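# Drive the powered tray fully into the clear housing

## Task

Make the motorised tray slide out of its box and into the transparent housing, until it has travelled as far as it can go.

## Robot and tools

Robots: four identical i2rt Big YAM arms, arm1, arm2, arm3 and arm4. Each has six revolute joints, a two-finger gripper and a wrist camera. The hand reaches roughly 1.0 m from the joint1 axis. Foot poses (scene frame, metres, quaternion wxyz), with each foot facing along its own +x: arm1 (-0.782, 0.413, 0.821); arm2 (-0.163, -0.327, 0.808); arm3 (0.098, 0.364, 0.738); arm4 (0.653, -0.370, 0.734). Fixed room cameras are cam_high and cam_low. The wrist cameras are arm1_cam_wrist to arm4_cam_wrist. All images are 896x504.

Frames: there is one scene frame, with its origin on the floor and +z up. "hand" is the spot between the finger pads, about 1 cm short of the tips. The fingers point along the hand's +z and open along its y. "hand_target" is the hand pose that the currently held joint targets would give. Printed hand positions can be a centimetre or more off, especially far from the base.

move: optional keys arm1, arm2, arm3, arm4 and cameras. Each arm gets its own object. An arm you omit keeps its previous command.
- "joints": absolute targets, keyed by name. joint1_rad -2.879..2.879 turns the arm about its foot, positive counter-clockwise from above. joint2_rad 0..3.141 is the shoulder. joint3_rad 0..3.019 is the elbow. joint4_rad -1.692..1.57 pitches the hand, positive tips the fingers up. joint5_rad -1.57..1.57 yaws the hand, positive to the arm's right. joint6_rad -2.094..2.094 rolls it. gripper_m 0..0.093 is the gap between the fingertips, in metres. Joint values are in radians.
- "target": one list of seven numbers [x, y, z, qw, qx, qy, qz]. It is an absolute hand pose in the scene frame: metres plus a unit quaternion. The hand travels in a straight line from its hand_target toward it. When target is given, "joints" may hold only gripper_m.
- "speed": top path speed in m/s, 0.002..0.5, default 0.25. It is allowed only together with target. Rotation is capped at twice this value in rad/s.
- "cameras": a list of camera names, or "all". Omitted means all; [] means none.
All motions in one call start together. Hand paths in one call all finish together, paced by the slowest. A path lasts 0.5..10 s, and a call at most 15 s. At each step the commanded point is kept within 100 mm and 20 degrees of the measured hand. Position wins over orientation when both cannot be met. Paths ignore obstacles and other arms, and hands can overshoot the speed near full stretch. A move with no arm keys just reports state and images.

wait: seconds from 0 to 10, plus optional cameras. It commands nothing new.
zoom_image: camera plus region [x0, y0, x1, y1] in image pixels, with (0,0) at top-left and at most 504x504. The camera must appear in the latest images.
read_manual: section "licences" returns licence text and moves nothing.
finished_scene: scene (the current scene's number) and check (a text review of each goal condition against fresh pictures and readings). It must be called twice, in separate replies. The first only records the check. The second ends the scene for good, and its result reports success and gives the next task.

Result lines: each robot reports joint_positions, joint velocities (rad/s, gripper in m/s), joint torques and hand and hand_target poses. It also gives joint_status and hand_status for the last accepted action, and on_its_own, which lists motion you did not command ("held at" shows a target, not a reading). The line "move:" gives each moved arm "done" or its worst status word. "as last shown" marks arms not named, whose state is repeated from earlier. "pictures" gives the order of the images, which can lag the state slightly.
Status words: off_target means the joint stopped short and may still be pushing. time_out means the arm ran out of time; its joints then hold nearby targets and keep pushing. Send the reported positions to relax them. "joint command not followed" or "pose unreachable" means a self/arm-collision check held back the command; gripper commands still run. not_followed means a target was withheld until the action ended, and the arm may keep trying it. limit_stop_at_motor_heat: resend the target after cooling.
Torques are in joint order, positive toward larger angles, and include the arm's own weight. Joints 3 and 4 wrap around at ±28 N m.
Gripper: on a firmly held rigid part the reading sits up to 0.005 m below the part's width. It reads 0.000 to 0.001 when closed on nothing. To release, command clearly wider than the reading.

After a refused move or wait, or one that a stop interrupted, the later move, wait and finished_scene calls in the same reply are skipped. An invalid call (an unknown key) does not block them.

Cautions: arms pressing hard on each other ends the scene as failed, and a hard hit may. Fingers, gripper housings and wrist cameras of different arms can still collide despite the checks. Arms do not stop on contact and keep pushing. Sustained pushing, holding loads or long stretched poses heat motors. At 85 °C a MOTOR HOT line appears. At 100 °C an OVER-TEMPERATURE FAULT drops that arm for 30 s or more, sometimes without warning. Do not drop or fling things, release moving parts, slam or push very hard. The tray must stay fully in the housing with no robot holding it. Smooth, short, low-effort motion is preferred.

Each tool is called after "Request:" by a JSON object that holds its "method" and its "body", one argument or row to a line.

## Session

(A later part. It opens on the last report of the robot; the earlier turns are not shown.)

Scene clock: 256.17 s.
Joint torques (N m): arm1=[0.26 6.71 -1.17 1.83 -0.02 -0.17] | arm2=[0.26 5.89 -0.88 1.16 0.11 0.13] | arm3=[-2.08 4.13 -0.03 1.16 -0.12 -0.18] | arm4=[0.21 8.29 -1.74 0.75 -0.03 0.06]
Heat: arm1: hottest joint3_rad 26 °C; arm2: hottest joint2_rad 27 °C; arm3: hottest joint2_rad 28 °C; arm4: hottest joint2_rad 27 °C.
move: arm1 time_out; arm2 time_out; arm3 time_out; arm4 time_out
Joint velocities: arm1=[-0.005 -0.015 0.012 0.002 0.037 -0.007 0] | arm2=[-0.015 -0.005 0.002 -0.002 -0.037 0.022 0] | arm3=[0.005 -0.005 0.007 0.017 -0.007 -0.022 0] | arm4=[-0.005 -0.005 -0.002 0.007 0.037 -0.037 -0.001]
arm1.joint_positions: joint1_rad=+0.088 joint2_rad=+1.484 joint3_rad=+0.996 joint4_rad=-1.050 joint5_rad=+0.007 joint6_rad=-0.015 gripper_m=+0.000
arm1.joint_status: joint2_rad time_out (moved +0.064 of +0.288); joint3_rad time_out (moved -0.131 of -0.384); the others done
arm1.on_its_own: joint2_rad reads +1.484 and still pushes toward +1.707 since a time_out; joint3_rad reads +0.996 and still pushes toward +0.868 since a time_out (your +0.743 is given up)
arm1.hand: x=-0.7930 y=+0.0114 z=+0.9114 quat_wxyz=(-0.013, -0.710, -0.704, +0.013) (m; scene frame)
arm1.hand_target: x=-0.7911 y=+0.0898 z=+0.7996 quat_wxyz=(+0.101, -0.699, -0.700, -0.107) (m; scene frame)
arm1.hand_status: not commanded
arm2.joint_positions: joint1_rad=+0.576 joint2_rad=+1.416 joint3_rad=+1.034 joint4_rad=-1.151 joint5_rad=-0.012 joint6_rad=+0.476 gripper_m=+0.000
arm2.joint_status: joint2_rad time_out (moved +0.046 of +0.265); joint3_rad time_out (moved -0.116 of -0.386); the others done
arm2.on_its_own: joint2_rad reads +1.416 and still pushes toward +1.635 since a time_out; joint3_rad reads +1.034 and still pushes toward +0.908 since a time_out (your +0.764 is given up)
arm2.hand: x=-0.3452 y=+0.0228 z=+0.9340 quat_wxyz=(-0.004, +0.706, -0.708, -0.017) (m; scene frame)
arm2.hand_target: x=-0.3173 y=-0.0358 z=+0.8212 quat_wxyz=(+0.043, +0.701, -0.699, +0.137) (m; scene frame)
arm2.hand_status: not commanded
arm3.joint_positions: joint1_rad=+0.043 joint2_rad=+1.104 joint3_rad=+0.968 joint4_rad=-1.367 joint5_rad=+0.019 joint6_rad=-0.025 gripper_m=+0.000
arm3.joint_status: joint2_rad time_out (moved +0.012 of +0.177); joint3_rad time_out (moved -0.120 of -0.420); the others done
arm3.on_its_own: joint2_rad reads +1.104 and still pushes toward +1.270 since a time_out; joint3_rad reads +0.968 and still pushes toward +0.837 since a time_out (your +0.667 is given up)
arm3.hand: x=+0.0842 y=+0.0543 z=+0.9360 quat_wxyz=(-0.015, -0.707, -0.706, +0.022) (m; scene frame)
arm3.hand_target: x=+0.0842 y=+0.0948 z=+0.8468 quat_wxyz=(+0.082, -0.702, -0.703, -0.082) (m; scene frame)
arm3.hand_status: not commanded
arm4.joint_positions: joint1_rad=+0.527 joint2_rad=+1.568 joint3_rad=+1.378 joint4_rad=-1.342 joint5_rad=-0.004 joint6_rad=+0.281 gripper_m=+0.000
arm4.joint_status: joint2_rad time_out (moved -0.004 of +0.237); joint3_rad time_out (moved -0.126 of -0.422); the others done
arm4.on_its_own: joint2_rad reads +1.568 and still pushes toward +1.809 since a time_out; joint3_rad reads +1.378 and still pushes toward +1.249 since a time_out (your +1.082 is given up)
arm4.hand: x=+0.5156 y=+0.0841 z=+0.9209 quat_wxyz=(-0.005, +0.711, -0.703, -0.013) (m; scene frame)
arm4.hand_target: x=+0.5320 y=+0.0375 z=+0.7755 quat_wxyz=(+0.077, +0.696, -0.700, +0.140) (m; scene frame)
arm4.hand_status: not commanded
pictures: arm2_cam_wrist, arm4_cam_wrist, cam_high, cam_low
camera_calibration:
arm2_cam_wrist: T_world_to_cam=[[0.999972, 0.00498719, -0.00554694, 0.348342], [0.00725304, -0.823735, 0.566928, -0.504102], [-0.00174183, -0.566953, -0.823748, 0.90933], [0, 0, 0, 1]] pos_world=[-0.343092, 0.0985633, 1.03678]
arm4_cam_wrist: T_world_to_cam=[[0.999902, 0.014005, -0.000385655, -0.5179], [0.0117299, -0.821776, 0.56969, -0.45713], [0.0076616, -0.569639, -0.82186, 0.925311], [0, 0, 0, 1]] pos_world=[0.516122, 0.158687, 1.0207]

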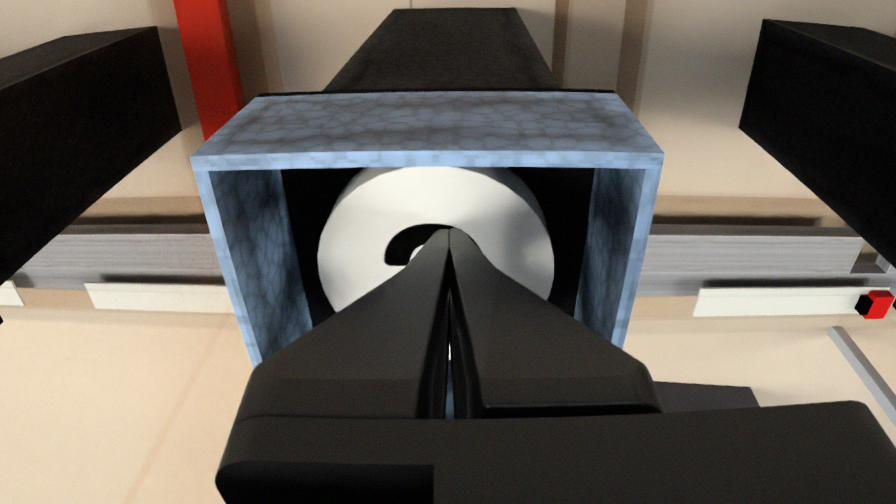

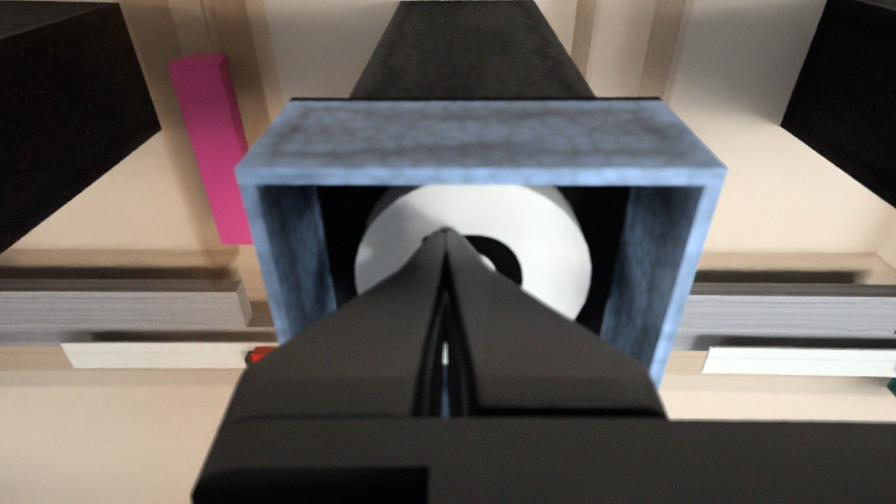

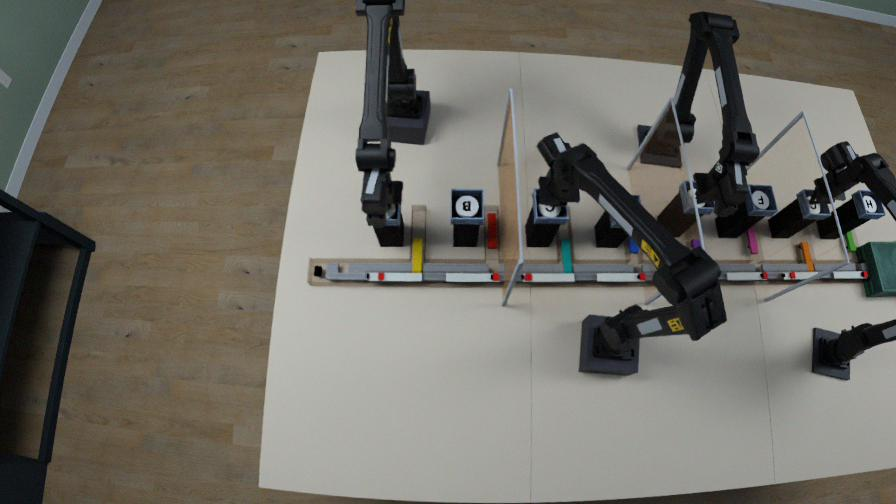

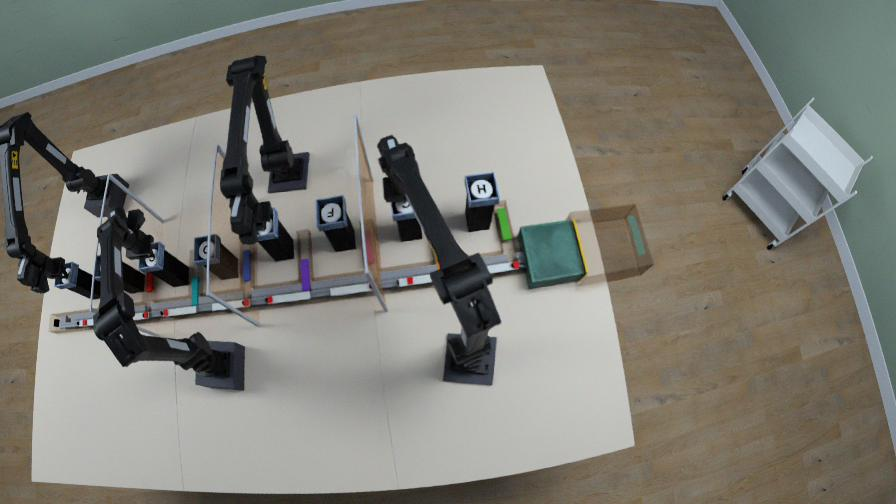

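Request:
{"method": "wait", "body": {
  "seconds": 10,
  "cameras": []
}}

Request:
{"method": "wait", "body": {
  "seconds": 4,
  "cameras": ["cam_high", "cam_low"]
}}

Request:
{"method": "zoom_image", "body": {
  "camera": "cam_high",
  "region": [740, 220, 880, 290]
}}

Request:
{"method": "zoom_image", "body": {
  "camera": "cam_high",
  "region": [400, 200, 500, 290]
}}

Request:
{"method": "zoom_image", "body": {
  "camera": "cam_low",
  "region": [130, 220, 340, 325]
}}

Scene clock: 267.10 s.
Joint torques (N m): arm1=[0.21 6.65 -1.14 1.89 -0.02 -0.17] | arm2=[0.26 6.01 -1.06 1.25 0.09 0.14] | arm3=[-2.14 4.13 -0.06 1.14 -0.12 -0.19] | arm4=[0.21 8.29 -1.77 0.77 -0.03 0.07]
Heat: arm1: hottest joint3_rad 26 °C; arm2: hottest joint2_rad 27 °C; arm3: hottest joint2_rad 28 °C; arm4: hottest joint2_rad 27 °C.
Joint velocities: arm1=[-0.015 -0.005 -0.007 -0.007 -0.022 -0.022 0.001] | arm2=[-0.005 -0.005 0.012 0.002 0.081 -0.007 -0.001] | arm3=[-0.005 0.005 0.002 0.017 -0.022 0.007 0] | arm4=[-0.015 -0.005 -0.012 -0.017 0.007 0.022 0]
arm1.joint_positions: joint1_rad=+0.088 joint2_rad=+1.484 joint3_rad=+0.996 joint4_rad=-1.050 joint5_rad=+0.007 joint6_rad=-0.015 gripper_m=+0.000
arm1.joint_status: joint2_rad time_out (moved +0.064 of +0.288); joint3_rad time_out (moved -0.131 of -0.384); the others done
arm1.on_its_own: joint2_rad reads +1.484 and still pushes toward +1.707 since a time_out; joint3_rad reads +0.996 and still pushes toward +0.868 since a time_out (your +0.743 is given up)
arm1.hand: x=-0.7930 y=+0.0116 z=+0.9112 quat_wxyz=(-0.012, -0.710, -0.704, +0.013) (m; scene frame)
arm1.hand_target: x=-0.7911 y=+0.0899 z=+0.7995 quat_wxyz=(+0.101, -0.699, -0.700, -0.108) (m; scene frame)
arm1.hand_status: not commanded
arm2.joint_positions: joint1_rad=+0.576 joint2_rad=+1.416 joint3_rad=+1.035 joint4_rad=-1.152 joint5_rad=-0.012 joint6_rad=+0.476 gripper_m=+0.000
arm2.joint_status: joint2_rad time_out (moved +0.046 of +0.265); joint3_rad time_out (moved -0.116 of -0.386); the others done
arm2.on_its_own: joint2_rad reads +1.416 and still pushes toward +1.635 since a time_out; joint3_rad reads +1.035 and still pushes toward +0.908 since a time_out (your +0.764 is given up)
arm2.hand: x=-0.3452 y=+0.0228 z=+0.9341 quat_wxyz=(-0.004, +0.706, -0.708, -0.017) (m; scene frame)
arm2.hand_target: x=-0.3173 y=-0.0357 z=+0.8213 quat_wxyz=(+0.043, +0.701, -0.699, +0.137) (m; scene frame)
arm2.hand_status: not commanded
arm3.joint_positions: joint1_rad=+0.043 joint2_rad=+1.105 joint3_rad=+0.968 joint4_rad=-1.367 joint5_rad=+0.019 joint6_rad=-0.025 gripper_m=+0.000
arm3.joint_status: joint2_rad time_out (moved +0.012 of +0.177); joint3_rad time_out (moved -0.120 of -0.420); the others done
arm3.on_its_own: joint2_rad reads +1.105 and still pushes toward +1.270 since a time_out; joint3_rad reads +0.968 and still pushes toward +0.837 since a time_out (your +0.667 is given up)
arm3.hand: x=+0.0842 y=+0.0543 z=+0.9359 quat_wxyz=(-0.015, -0.707, -0.706, +0.022) (m; scene frame)
arm3.hand_target: x=+0.0842 y=+0.0948 z=+0.8467 quat_wxyz=(+0.082, -0.702, -0.703, -0.082) (m; scene frame)
arm3.hand_status: not commanded
arm4.joint_positions: joint1_rad=+0.527 joint2_rad=+1.568 joint3_rad=+1.378 joint4_rad=-1.342 joint5_rad=-0.004 joint6_rad=+0.281 gripper_m=+0.000
arm4.joint_status: joint2_rad time_out (moved -0.004 of +0.237); joint3_rad time_out (moved -0.126 of -0.422); the others done
arm4.on_its_own: joint2_rad reads +1.568 and still pushes toward +1.809 since a time_out; joint3_rad reads +1.378 and still pushes toward +1.249 since a time_out (your +1.082 is given up)
arm4.hand: x=+0.5156 y=+0.0841 z=+0.9209 quat_wxyz=(-0.005, +0.711, -0.703, -0.013) (m; scene frame)
arm4.hand_target: x=+0.5320 y=+0.0375 z=+0.7755 quat_wxyz=(+0.077, +0.696, -0.700, +0.140) (m; scene frame)
arm4.hand_status: not commanded
wait: 10.00 s; at rest from the start
pictures: none
No camera images: "cameras" was empty.

Scene clock: 271.10 s.
Joint torques (N m): arm1=[0.21 6.71 -1.14 1.89 -0.02 -0.16] | arm2=[-0.32 5.71 -1.03 1.28 0.07 0.13] | arm3=[-2.08 4.07 -0.08 1.11 -0.12 -0.18] | arm4=[0.15 8.35 -1.76 0.77 -0.04 0.07]
Heat: arm1: hottest joint3_rad 26 °C; arm2: hottest joint2_rad 27 °C; arm3: hottest joint2_rad 28 °C; arm4: hottest joint2_rad 27 °C.
Joint velocities: arm1=[-0.005 0.015 -0.002 -0.017 0.022 0.007 0] | arm2=[-0.015 -0.005 -0.002 -0.017 0.022 -0.037 0.001] | arm3=[0.005 0.005 -0.002 -0.002 -0.022 0.007 0] | arm4=[-0.005 -0.005 -0.007 0.002 -0.022 0.037 0]
arm1.joint_positions: joint1_rad=+0.088 joint2_rad=+1.484 joint3_rad=+0.996 joint4_rad=-1.050 joint5_rad=+0.007 joint6_rad=-0.015 gripper_m=+0.000
arm1.joint_status: joint2_rad time_out (moved +0.064 of +0.288); joint3_rad time_out (moved -0.131 of -0.384); the others done
arm1.on_its_own: joint2_rad reads +1.484 and still pushes toward +1.707 since a time_out; joint3_rad reads +0.996 and still pushes toward +0.868 since a time_out (your +0.743 is given up)
arm1.hand: x=-0.7930 y=+0.0116 z=+0.9112 quat_wxyz=(-0.012, -0.710, -0.704, +0.013) (m; scene frame)
arm1.hand_target: x=-0.7911 y=+0.0899 z=+0.7995 quat_wxyz=(+0.101, -0.699, -0.700, -0.108) (m; scene frame)
arm1.hand_status: not commanded
arm2.joint_positions: joint1_rad=+0.576 joint2_rad=+1.416 joint3_rad=+1.035 joint4_rad=-1.152 joint5_rad=-0.012 joint6_rad=+0.476 gripper_m=+0.000
arm2.joint_status: joint2_rad time_out (moved +0.046 of +0.265); joint3_rad time_out (moved -0.116 of -0.386); the others done
arm2.on_its_own: joint2_rad reads +1.416 and still pushes toward +1.635 since a time_out; joint3_rad reads +1.035 and still pushes toward +0.908 since a time_out (your +0.764 is given up)
arm2.hand: x=-0.3452 y=+0.0228 z=+0.9341 quat_wxyz=(-0.004, +0.706, -0.708, -0.017) (m; scene frame)
arm2.hand_target: x=-0.3173 y=-0.0357 z=+0.8213 quat_wxyz=(+0.043, +0.701, -0.699, +0.137) (m; scene frame)
arm2.hand_status: not commanded
arm3.joint_positions: joint1_rad=+0.043 joint2_rad=+1.105 joint3_rad=+0.968 joint4_rad=-1.367 joint5_rad=+0.019 joint6_rad=-0.025 gripper_m=+0.000
arm3.joint_status: joint2_rad time_out (moved +0.012 of +0.177); joint3_rad time_out (moved -0.120 of -0.420); the others done
arm3.on_its_own: joint2_rad reads +1.105 and still pushes toward +1.270 since a time_out; joint3_rad reads +0.968 and still pushes toward +0.837 since a time_out (your +0.667 is given up)
arm3.hand: x=+0.0842 y=+0.0543 z=+0.9359 quat_wxyz=(-0.015, -0.707, -0.706, +0.022) (m; scene frame)
arm3.hand_target: x=+0.0842 y=+0.0948 z=+0.8467 quat_wxyz=(+0.082, -0.702, -0.703, -0.082) (m; scene frame)
arm3.hand_status: not commanded
arm4.joint_positions: joint1_rad=+0.527 joint2_rad=+1.568 joint3_rad=+1.378 joint4_rad=-1.342 joint5_rad=-0.004 joint6_rad=+0.281 gripper_m=+0.000
arm4.joint_status: joint2_rad time_out (moved -0.004 of +0.237); joint3_rad time_out (moved -0.126 of -0.422); the others done
arm4.on_its_own: joint2_rad reads +1.568 and still pushes toward +1.809 since a time_out; joint3_rad reads +1.378 and still pushes toward +1.249 since a time_out (your +1.082 is given up)
arm4.hand: x=+0.5156 y=+0.0841 z=+0.9209 quat_wxyz=(-0.005, +0.711, -0.703, -0.013) (m; scene frame)
arm4.hand_target: x=+0.5320 y=+0.0375 z=+0.7755 quat_wxyz=(+0.077, +0.696, -0.700, +0.140) (m; scene frame)
arm4.hand_status: not commanded
wait: 4.00 s; at rest by 0.27 s
pictures: cam_high, cam_low

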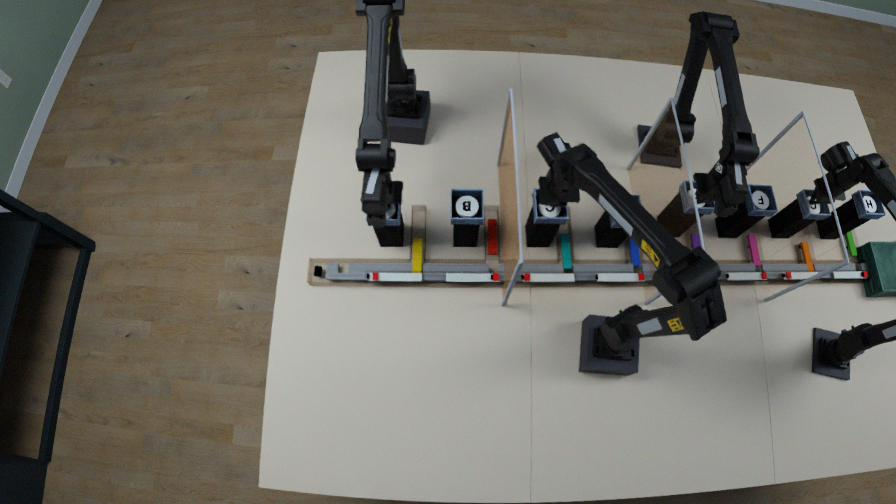

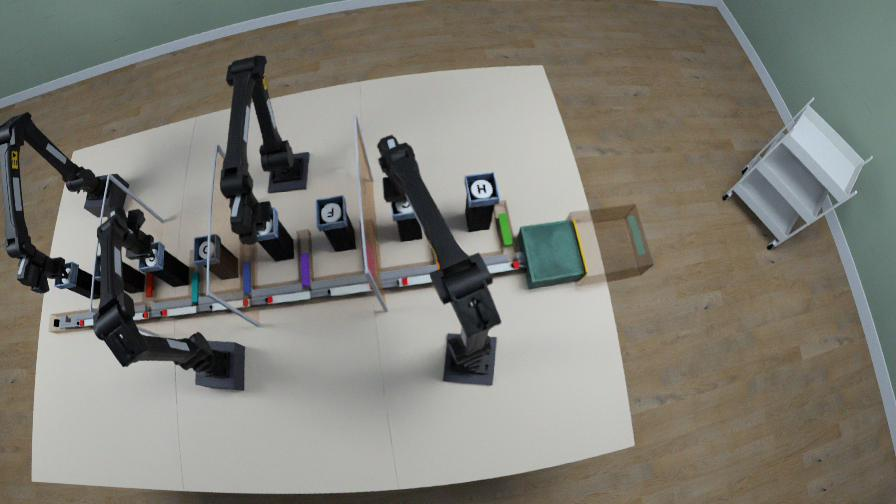

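Scaled by 3.600 from the camera's 896x504 image, which has a finer 1280x720 frame.

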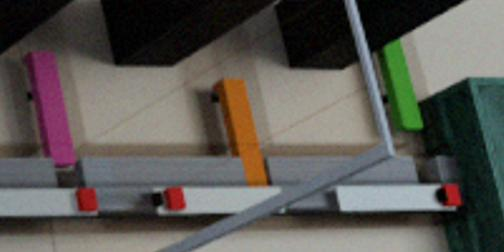

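Scaled by 5.040 from the camera's 896x504 image, which has a finer 1280x720 frame.

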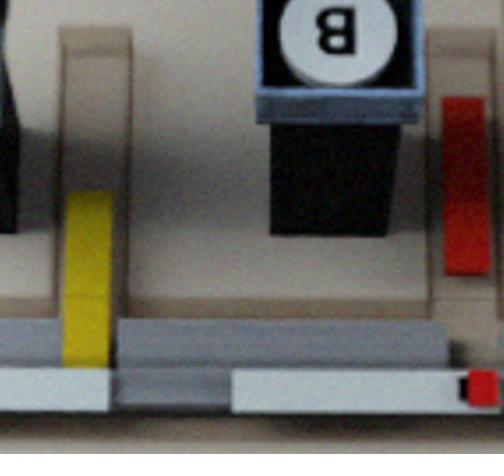

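Scaled by 2.400 from the camera's 896x504 image, which has a finer 1280x720 frame.

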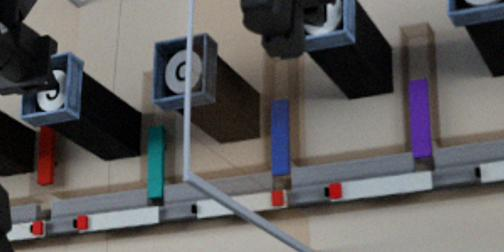

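Request:
{"method": "wait", "body": {
  "seconds": 6,
  "cameras": ["cam_high", "cam_low", "arm1_cam_wrist", "arm4_cam_wrist"]
}}

Request:
{"method": "zoom_image", "body": {
  "camera": "cam_high",
  "region": [740, 220, 880, 290]
}}

Request:
{"method": "zoom_image", "body": {
  "camera": "cam_high",
  "region": [360, 190, 600, 290]
}}

Scene clock: 277.40 s.
Joint torques (N m): arm1=[0.09 6.53 -1.16 1.89 -0.02 -0.18] | arm2=[-0.03 5.89 -0.94 1.21 0.07 0.12] | arm3=[-1.96 4.25 -0.06 1.09 -0.12 -0.19] | arm4=[0.21 8.29 -1.77 0.76 -0.04 0.07]
Heat: arm1: hottest joint3_rad 26 °C; arm2: hottest joint2_rad 27 °C; arm3: hottest joint2_rad 28 °C; arm4: hottest joint2_rad 27 °C.
Joint velocities: arm1=[-0.005 -0.005 -0.002 -0.002 -0.037 -0.022 0.001] | arm2=[0.005 0.005 -0.007 -0.007 -0.037 -0.022 0] | arm3=[-0.015 -0.005 0.002 0.017 -0.022 -0.007 -0.001] | arm4=[-0.015 -0.024 0.007 0.012 0.022 0.007 -0.001]
arm1.joint_positions: joint1_rad=+0.088 joint2_rad=+1.484 joint3_rad=+0.996 joint4_rad=-1.050 joint5_rad=+0.007 joint6_rad=-0.015 gripper_m=+0.000
arm1.joint_status: joint2_rad time_out (moved +0.064 of +0.288); joint3_rad time_out (moved -0.131 of -0.384); the others done
arm1.on_its_own: joint2_rad reads +1.484 and still pushes toward +1.707 since a time_out; joint3_rad reads +0.996 and still pushes toward +0.868 since a time_out (your +0.743 is given up)
arm1.hand: x=-0.7930 y=+0.0116 z=+0.9112 quat_wxyz=(-0.012, -0.710, -0.704, +0.013) (m; scene frame)
arm1.hand_target: x=-0.7911 y=+0.0899 z=+0.7995 quat_wxyz=(+0.101, -0.699, -0.700, -0.108) (m; scene frame)
arm1.hand_status: not commanded
arm2.joint_positions: joint1_rad=+0.576 joint2_rad=+1.416 joint3_rad=+1.035 joint4_rad=-1.152 joint5_rad=-0.012 joint6_rad=+0.476 gripper_m=+0.000
arm2.joint_status: joint2_rad time_out (moved +0.046 of +0.265); joint3_rad time_out (moved -0.116 of -0.386); the others done
arm2.on_its_own: joint2_rad reads +1.416 and still pushes toward +1.635 since a time_out; joint3_rad reads +1.035 and still pushes toward +0.908 since a time_out (your +0.764 is given up)
arm2.hand: x=-0.3452 y=+0.0228 z=+0.9341 quat_wxyz=(-0.004, +0.706, -0.708, -0.017) (m; scene frame)
arm2.hand_target: x=-0.3173 y=-0.0357 z=+0.8213 quat_wxyz=(+0.043, +0.701, -0.699, +0.137) (m; scene frame)
arm2.hand_status: not commanded
arm3.joint_positions: joint1_rad=+0.043 joint2_rad=+1.105 joint3_rad=+0.968 joint4_rad=-1.367 joint5_rad=+0.019 joint6_rad=-0.025 gripper_m=+0.000
arm3.joint_status: joint2_rad time_out (moved +0.012 of +0.177); joint3_rad time_out (moved -0.120 of -0.420); the others done
arm3.on_its_own: joint2_rad reads +1.105 and still pushes toward +1.270 since a time_out; joint3_rad reads +0.968 and still pushes toward +0.837 since a time_out (your +0.667 is given up)
arm3.hand: x=+0.0842 y=+0.0543 z=+0.9359 quat_wxyz=(-0.015, -0.707, -0.706, +0.022) (m; scene frame)
arm3.hand_target: x=+0.0842 y=+0.0948 z=+0.8467 quat_wxyz=(+0.082, -0.702, -0.703, -0.082) (m; scene frame)
arm3.hand_status: not commanded
arm4.joint_positions: joint1_rad=+0.527 joint2_rad=+1.568 joint3_rad=+1.378 joint4_rad=-1.342 joint5_rad=-0.004 joint6_rad=+0.281 gripper_m=+0.000
arm4.joint_status: joint2_rad time_out (moved -0.004 of +0.237); joint3_rad time_out (moved -0.126 of -0.422); the others done
arm4.on_its_own: joint2_rad reads +1.568 and still pushes toward +1.809 since a time_out; joint3_rad reads +1.378 and still pushes toward +1.249 since a time_out (your +1.082 is given up)
arm4.hand: x=+0.5156 y=+0.0841 z=+0.9209 quat_wxyz=(-0.005, +0.711, -0.703, -0.013) (m; scene frame)
arm4.hand_target: x=+0.5320 y=+0.0375 z=+0.7755 quat_wxyz=(+0.077, +0.696, -0.700, +0.140) (m; scene frame)
arm4.hand_status: not commanded
wait: 6.00 s; at rest from the start
pictures: arm1_cam_wrist, arm4_cam_wrist, cam_high, cam_low
camera_calibration:
arm1_cam_wrist: T_world_to_cam=[[-0.999852, 0.0046563, -0.0165472, -0.777306], [-0.00578106, 0.81546, 0.578784, -0.539856], [0.0161885, 0.578794, -0.815313, 0.870038], [0, 0, 0, 1]] pos_world=[-0.794397, -0.0597228, 1.00895]
arm4_cam_wrist: T_world_to_cam=[[0.999902, 0.014005, -0.000385655, -0.5179], [0.0117299, -0.821776, 0.56969, -0.45713], [0.0076616, -0.569639, -0.82186, 0.925311], [0, 0, 0, 1]] pos_world=[0.516122, 0.158687, 1.0207]

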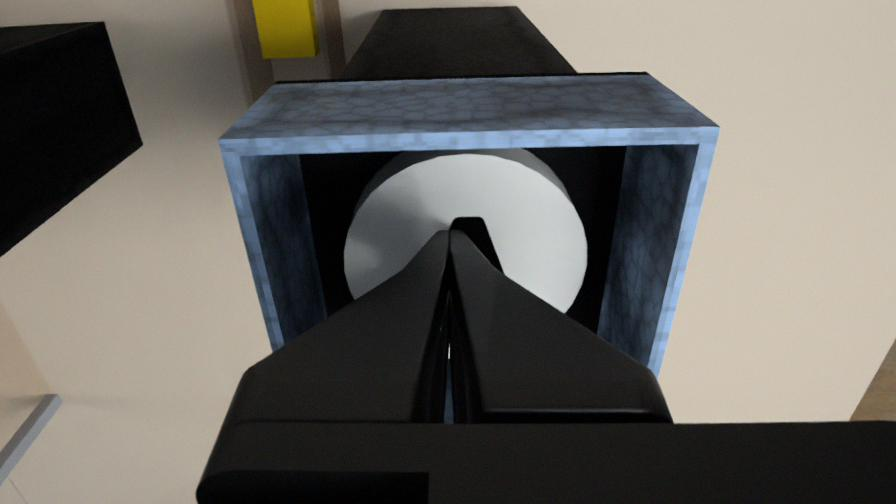

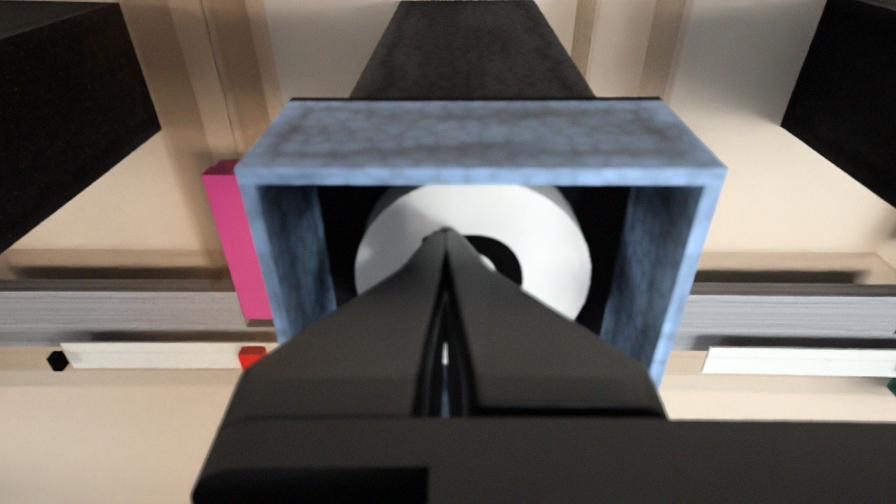

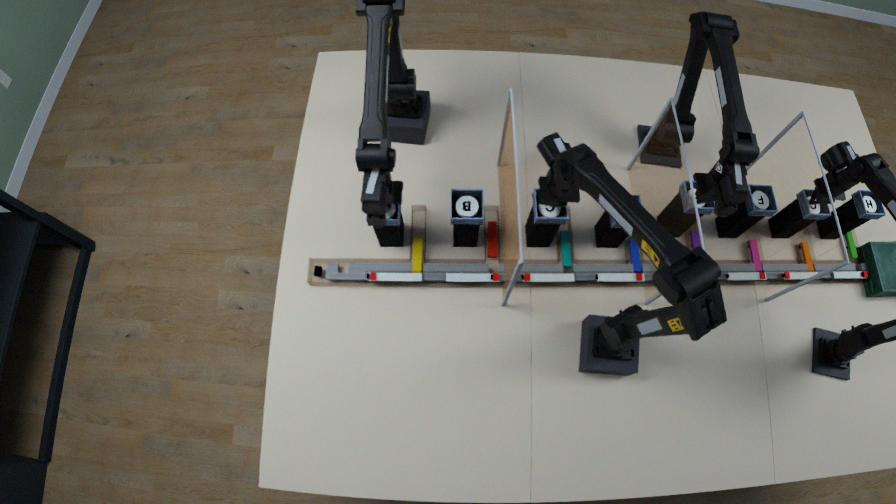

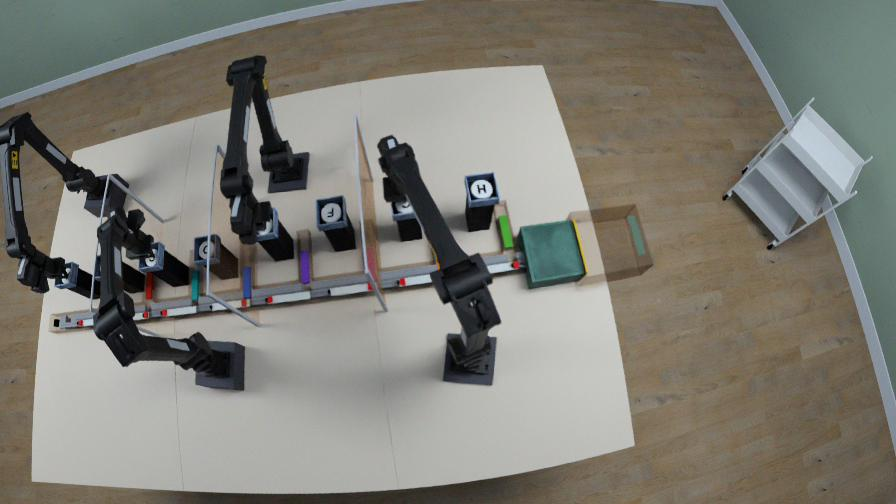

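Scaled by 3.600 from the camera's 896x504 image, which has a finer 1280x720 frame.

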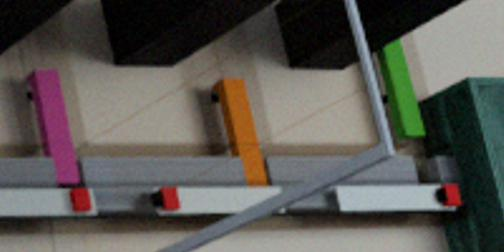

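Scaled by 2.100 from the camera's 896x504 image, which has a finer 1280x720 frame.

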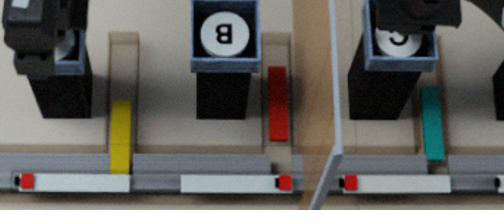

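Request:
{"method": "wait", "body": {
  "seconds": 10,
  "cameras": ["cam_high"]
}}

Request:
{"method": "zoom_image", "body": {
  "camera": "cam_high",
  "region": [740, 220, 880, 290]
}}

Request:
{"method": "zoom_image", "body": {
  "camera": "cam_high",
  "region": [360, 190, 600, 290]
}}

Scene clock: 287.83 s.
Joint torques (N m): arm1=[0.21 6.59 -1.17 1.89 -0.01 -0.17] | arm2=[-0.09 6.24 -1.01 1.16 0.08 0.13] | arm3=[-2.14 4.19 -0.05 1.1 -0.12 -0.18] | arm4=[0.21 8.29 -1.77 0.77 -0.04 0.06]
Heat: arm1: hottest joint3_rad 26 °C; arm2: hottest joint2_rad 27 °C; arm3: hottest joint2_rad 28 °C; arm4: hottest joint2_rad 27 °C.
Joint velocities: arm1=[0.005 -0.005 -0.007 -0.002 0.022 0.022 -0.002] | arm2=[-0.005 0.005 -0.007 -0.002 -0.066 -0.051 -0.001] | arm3=[-0.005 0.005 -0.017 0.012 -0.037 -0.037 0] | arm4=[0.005 -0.005 -0.002 0.007 -0.007 0.037 0]
arm1.joint_positions: joint1_rad=+0.088 joint2_rad=+1.484 joint3_rad=+0.996 joint4_rad=-1.050 joint5_rad=+0.007 joint6_rad=-0.015 gripper_m=+0.000
arm1.joint_status: joint2_rad time_out (moved +0.064 of +0.288); joint3_rad time_out (moved -0.131 of -0.384); the others done
arm1.on_its_own: joint2_rad reads +1.484 and still pushes toward +1.707 since a time_out; joint3_rad reads +0.996 and still pushes toward +0.868 since a time_out (your +0.743 is given up)
arm1.hand: x=-0.7930 y=+0.0116 z=+0.9112 quat_wxyz=(-0.012, -0.710, -0.704, +0.013) (m; scene frame)
arm1.hand_target: x=-0.7911 y=+0.0899 z=+0.7995 quat_wxyz=(+0.101, -0.699, -0.700, -0.108) (m; scene frame)
arm1.hand_status: not commanded
arm2.joint_positions: joint1_rad=+0.576 joint2_rad=+1.416 joint3_rad=+1.035 joint4_rad=-1.152 joint5_rad=-0.012 joint6_rad=+0.476 gripper_m=+0.000
arm2.joint_status: joint2_rad time_out (moved +0.046 of +0.265); joint3_rad time_out (moved -0.116 of -0.386); the others done
arm2.on_its_own: joint2_rad reads +1.416 and still pushes toward +1.635 since a time_out; joint3_rad reads +1.035 and still pushes toward +0.908 since a time_out (your +0.764 is given up)
arm2.hand: x=-0.3452 y=+0.0228 z=+0.9341 quat_wxyz=(-0.004, +0.706, -0.708, -0.017) (m; scene frame)
arm2.hand_target: x=-0.3173 y=-0.0357 z=+0.8213 quat_wxyz=(+0.043, +0.701, -0.699, +0.137) (m; scene frame)
arm2.hand_status: not commanded
arm3.joint_positions: joint1_rad=+0.043 joint2_rad=+1.105 joint3_rad=+0.968 joint4_rad=-1.367 joint5_rad=+0.019 joint6_rad=-0.025 gripper_m=+0.000
arm3.joint_status: joint2_rad time_out (moved +0.012 of +0.177); joint3_rad time_out (moved -0.120 of -0.420); the others done
arm3.on_its_own: joint2_rad reads +1.105 and still pushes toward +1.270 since a time_out; joint3_rad reads +0.968 and still pushes toward +0.837 since a time_out (your +0.667 is given up)
arm3.hand: x=+0.0842 y=+0.0543 z=+0.9359 quat_wxyz=(-0.015, -0.707, -0.706, +0.022) (m; scene frame)
arm3.hand_target: x=+0.0842 y=+0.0948 z=+0.8467 quat_wxyz=(+0.082, -0.702, -0.703, -0.082) (m; scene frame)
arm3.hand_status: not commanded
arm4.joint_positions: joint1_rad=+0.527 joint2_rad=+1.568 joint3_rad=+1.378 joint4_rad=-1.342 joint5_rad=-0.004 joint6_rad=+0.281 gripper_m=+0.000
arm4.joint_status: joint2_rad time_out (moved -0.004 of +0.237); joint3_rad time_out (moved -0.126 of -0.422); the others done
arm4.on_its_own: joint2_rad reads +1.568 and still pushes toward +1.809 since a time_out; joint3_rad reads +1.378 and still pushes toward +1.249 since a time_out (your +1.082 is given up)
arm4.hand: x=+0.5156 y=+0.0841 z=+0.9209 quat_wxyz=(-0.005, +0.711, -0.703, -0.013) (m; scene frame)
arm4.hand_target: x=+0.5320 y=+0.0375 z=+0.7755 quat_wxyz=(+0.077, +0.696, -0.700, +0.140) (m; scene frame)
arm4.hand_status: not commanded
wait: 10.00 s; at rest from the start
pictures: cam_high

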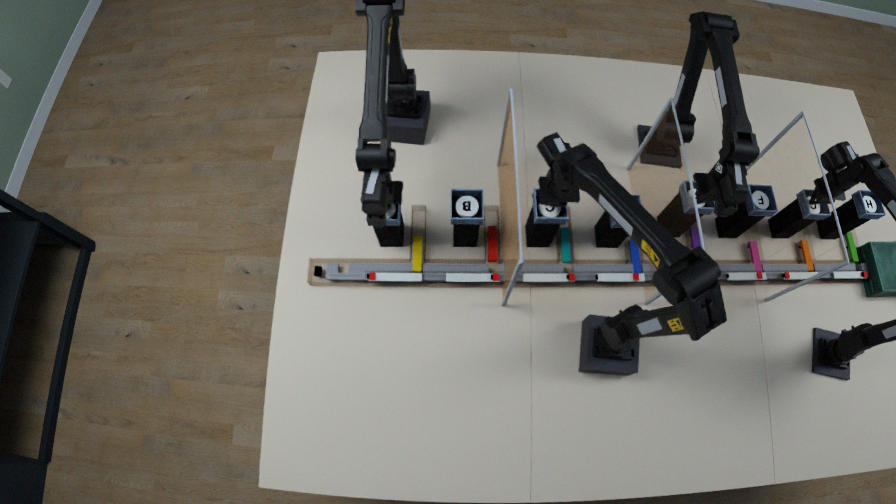

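Scaled by 3.600 from the camera's 896x504 image, which has a finer 1280x720 frame.

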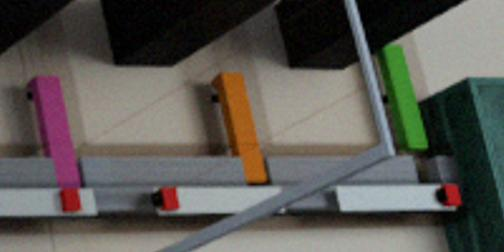

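Scaled by 2.100 from the camera's 896x504 image, which has a finer 1280x720 frame.

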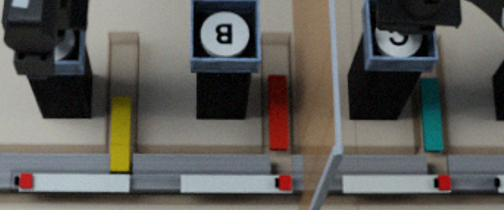

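Request:
{"method": "wait", "body": {
  "seconds": 10,
  "cameras": []
}}

Request:
{"method": "wait", "body": {
  "seconds": 10,
  "cameras": ["cam_high", "cam_low"]
}}

Request:
{"method": "zoom_image", "body": {
  "camera": "cam_high",
  "region": [740, 220, 880, 290]
}}

Request:
{"method": "zoom_image", "body": {
  "camera": "cam_high",
  "region": [360, 190, 600, 290]
}}

Request:
{"method": "zoom_image", "body": {
  "camera": "cam_low",
  "region": [130, 220, 340, 325]
}}

Scene clock: 298.77 s.
Joint torques (N m): arm1=[0.21 6.77 -1.17 1.88 -0.02 -0.15] | arm2=[0.26 6.12 -0.88 1.17 0.11 0.12] | arm3=[-2.08 4.13 -0.05 1.07 -0.12 -0.19] | arm4=[0.21 8.35 -1.76 0.76 -0.03 0.07]
Heat: arm1: hottest joint3_rad 26 °C; arm2: hottest joint2_rad 27 °C; arm3: hottest joint2_rad 28 °C; arm4: hottest joint2_rad 27 °C.
Joint velocities: arm1=[-0.005 -0.005 -0.002 -0.002 0.051 0.037 0] | arm2=[-0.005 0.005 0.002 0.012 0.022 -0.022 0.001] | arm3=[-0.005 -0.015 -0.007 -0.012 -0.007 0.051 0.001] | arm4=[-0.005 -0.005 0.002 0.002 0.022 -0.051 0]
arm1.joint_positions: joint1_rad=+0.088 joint2_rad=+1.484 joint3_rad=+0.996 joint4_rad=-1.050 joint5_rad=+0.007 joint6_rad=-0.015 gripper_m=+0.000
arm1.joint_status: joint2_rad time_out (moved +0.064 of +0.288); joint3_rad time_out (moved -0.131 of -0.384); the others done
arm1.on_its_own: joint2_rad reads +1.484 and still pushes toward +1.707 since a time_out; joint3_rad reads +0.996 and still pushes toward +0.868 since a time_out (your +0.743 is given up)
arm1.hand: x=-0.7930 y=+0.0116 z=+0.9112 quat_wxyz=(-0.012, -0.710, -0.704, +0.013) (m; scene frame)
arm1.hand_target: x=-0.7911 y=+0.0899 z=+0.7995 quat_wxyz=(+0.101, -0.699, -0.700, -0.108) (m; scene frame)
arm1.hand_status: not commanded
arm2.joint_positions: joint1_rad=+0.576 joint2_rad=+1.416 joint3_rad=+1.035 joint4_rad=-1.152 joint5_rad=-0.012 joint6_rad=+0.476 gripper_m=+0.000
arm2.joint_status: joint2_rad time_out (moved +0.046 of +0.265); joint3_rad time_out (moved -0.116 of -0.386); the others done
arm2.on_its_own: joint2_rad reads +1.416 and still pushes toward +1.635 since a time_out; joint3_rad reads +1.035 and still pushes toward +0.908 since a time_out (your +0.764 is given up)
arm2.hand: x=-0.3452 y=+0.0228 z=+0.9341 quat_wxyz=(-0.004, +0.706, -0.708, -0.017) (m; scene frame)
arm2.hand_target: x=-0.3173 y=-0.0357 z=+0.8213 quat_wxyz=(+0.043, +0.701, -0.699, +0.137) (m; scene frame)
arm2.hand_status: not commanded
arm3.joint_positions: joint1_rad=+0.043 joint2_rad=+1.105 joint3_rad=+0.968 joint4_rad=-1.367 joint5_rad=+0.019 joint6_rad=-0.025 gripper_m=+0.000
arm3.joint_status: joint2_rad time_out (moved +0.012 of +0.177); joint3_rad time_out (moved -0.120 of -0.420); the others done
arm3.on_its_own: joint2_rad reads +1.105 and still pushes toward +1.270 since a time_out; joint3_rad reads +0.968 and still pushes toward +0.837 since a time_out (your +0.667 is given up)
arm3.hand: x=+0.0842 y=+0.0543 z=+0.9359 quat_wxyz=(-0.015, -0.707, -0.706, +0.022) (m; scene frame)
arm3.hand_target: x=+0.0842 y=+0.0948 z=+0.8467 quat_wxyz=(+0.082, -0.702, -0.703, -0.082) (m; scene frame)
arm3.hand_status: not commanded
arm4.joint_positions: joint1_rad=+0.527 joint2_rad=+1.568 joint3_rad=+1.378 joint4_rad=-1.342 joint5_rad=-0.004 joint6_rad=+0.281 gripper_m=+0.000
arm4.joint_status: joint2_rad time_out (moved -0.004 of +0.237); joint3_rad time_out (moved -0.126 of -0.422); the others done
arm4.on_its_own: joint2_rad reads +1.568 and still pushes toward +1.809 since a time_out; joint3_rad reads +1.378 and still pushes toward +1.249 since a time_out (your +1.082 is given up)
arm4.hand: x=+0.5156 y=+0.0841 z=+0.9209 quat_wxyz=(-0.005, +0.711, -0.703, -0.013) (m; scene frame)
arm4.hand_target: x=+0.5320 y=+0.0375 z=+0.7755 quat_wxyz=(+0.077, +0.696, -0.700, +0.140) (m; scene frame)
arm4.hand_status: not commanded
wait: 10.00 s; at rest from the start
pictures: none
No camera images: "cameras" was empty.

Scene clock: 308.77 s.
Joint torques (N m): arm1=[0.32 6.65 -1.18 1.81 -0.02 -0.17] | arm2=[0.26 6.12 -1.09 1.18 0.13 0.13] | arm3=[-2.14 4.19 -0.06 1.13 -0.12 -0.19] | arm4=[0.21 8.35 -1.78 0.76 -0.04 0.07]
Heat: arm1: hottest joint6_rad 26 °C; arm2: hottest joint2_rad 27 °C; arm3: hottest joint2_rad 28 °C; arm4: hottest joint2_rad 27 °C.
Joint velocities: arm1=[-0.015 -0.005 -0.007 -0.002 -0.037 -0.007 0] | arm2=[-0.005 -0.005 -0.007 0.012 -0.022 -0.081 0] | arm3=[0.005 0.005 -0.017 -0.002 -0.066 -0.007 0] | arm4=[-0.005 -0.005 -0.007 0.007 0.051 -0.022 0]
arm1.joint_positions: joint1_rad=+0.088 joint2_rad=+1.484 joint3_rad=+0.996 joint4_rad=-1.050 joint5_rad=+0.007 joint6_rad=-0.015 gripper_m=+0.000
arm1.joint_status: joint2_rad time_out (moved +0.064 of +0.288); joint3_rad time_out (moved -0.131 of -0.384); the others done
arm1.on_its_own: joint2_rad reads +1.484 and still pushes toward +1.707 since a time_out; joint3_rad reads +0.996 and still pushes toward +0.868 since a time_out (your +0.743 is given up)
arm1.hand: x=-0.7930 y=+0.0116 z=+0.9112 quat_wxyz=(-0.012, -0.710, -0.704, +0.013) (m; scene frame)
arm1.hand_target: x=-0.7911 y=+0.0899 z=+0.7995 quat_wxyz=(+0.101, -0.699, -0.700, -0.108) (m; scene frame)
arm1.hand_status: not commanded
arm2.joint_positions: joint1_rad=+0.576 joint2_rad=+1.416 joint3_rad=+1.035 joint4_rad=-1.152 joint5_rad=-0.012 joint6_rad=+0.476 gripper_m=+0.000
arm2.joint_status: joint2_rad time_out (moved +0.046 of +0.265); joint3_rad time_out (moved -0.116 of -0.386); the others done
arm2.on_its_own: joint2_rad reads +1.416 and still pushes toward +1.635 since a time_out; joint3_rad reads +1.035 and still pushes toward +0.908 since a time_out (your +0.764 is given up)
arm2.hand: x=-0.3452 y=+0.0228 z=+0.9341 quat_wxyz=(-0.004, +0.706, -0.708, -0.017) (m; scene frame)
arm2.hand_target: x=-0.3173 y=-0.0357 z=+0.8213 quat_wxyz=(+0.043, +0.701, -0.699, +0.137) (m; scene frame)
arm2.hand_status: not commanded
arm3.joint_positions: joint1_rad=+0.043 joint2_rad=+1.105 joint3_rad=+0.968 joint4_rad=-1.367 joint5_rad=+0.019 joint6_rad=-0.025 gripper_m=+0.000
arm3.joint_status: joint2_rad time_out (moved +0.012 of +0.177); joint3_rad time_out (moved -0.120 of -0.420); the others done
arm3.on_its_own: joint2_rad reads +1.105 and still pushes toward +1.270 since a time_out; joint3_rad reads +0.968 and still pushes toward +0.837 since a time_out (your +0.667 is given up)
arm3.hand: x=+0.0842 y=+0.0543 z=+0.9359 quat_wxyz=(-0.015, -0.707, -0.706, +0.022) (m; scene frame)
arm3.hand_target: x=+0.0842 y=+0.0948 z=+0.8467 quat_wxyz=(+0.082, -0.702, -0.703, -0.082) (m; scene frame)
arm3.hand_status: not commanded
arm4.joint_positions: joint1_rad=+0.527 joint2_rad=+1.568 joint3_rad=+1.378 joint4_rad=-1.342 joint5_rad=-0.004 joint6_rad=+0.281 gripper_m=+0.000
arm4.joint_status: joint2_rad time_out (moved -0.004 of +0.237); joint3_rad time_out (moved -0.126 of -0.422); the others done
arm4.on_its_own: joint2_rad reads +1.568 and still pushes toward +1.809 since a time_out; joint3_rad reads +1.378 and still pushes toward +1.249 since a time_out (your +1.082 is given up)
arm4.hand: x=+0.5156 y=+0.0841 z=+0.9209 quat_wxyz=(-0.005, +0.711, -0.703, -0.013) (m; scene frame)
arm4.hand_target: x=+0.5320 y=+0.0375 z=+0.7755 quat_wxyz=(+0.077, +0.696, -0.700, +0.140) (m; scene frame)
arm4.hand_status: not commanded
wait: 10.00 s; at rest by 0.27 s
pictures: cam_high, cam_low

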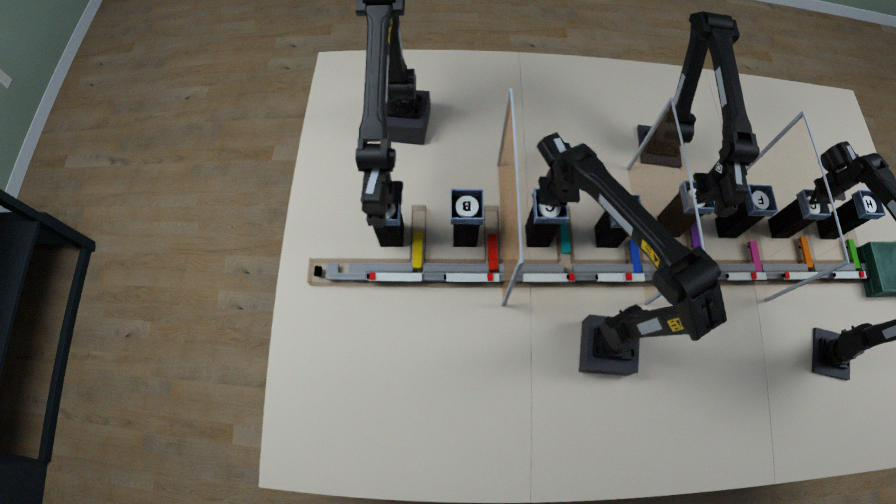

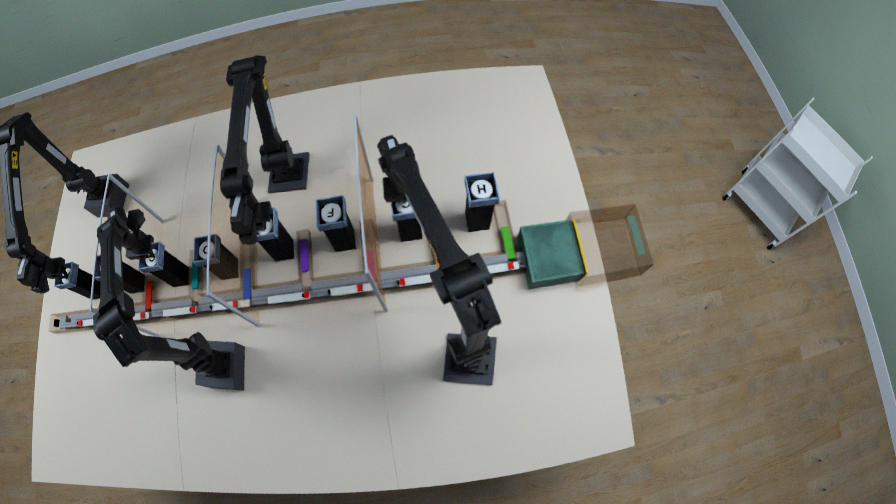

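Scaled by 3.600 from the camera's 896x504 image, which has a finer 1280x720 frame.

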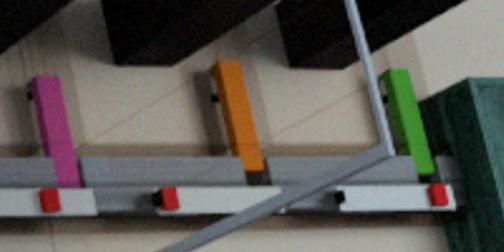

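Scaled by 2.100 from the camera's 896x504 image, which has a finer 1280x720 frame.

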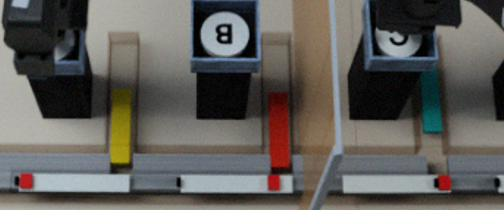

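Scaled by 2.400 from the camera's 896x504 image, which has a finer 1280x720 frame.

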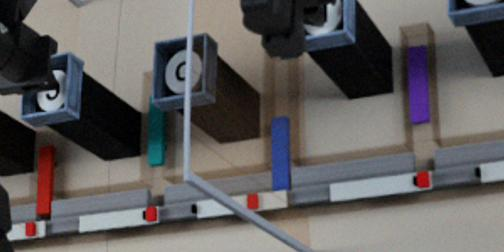

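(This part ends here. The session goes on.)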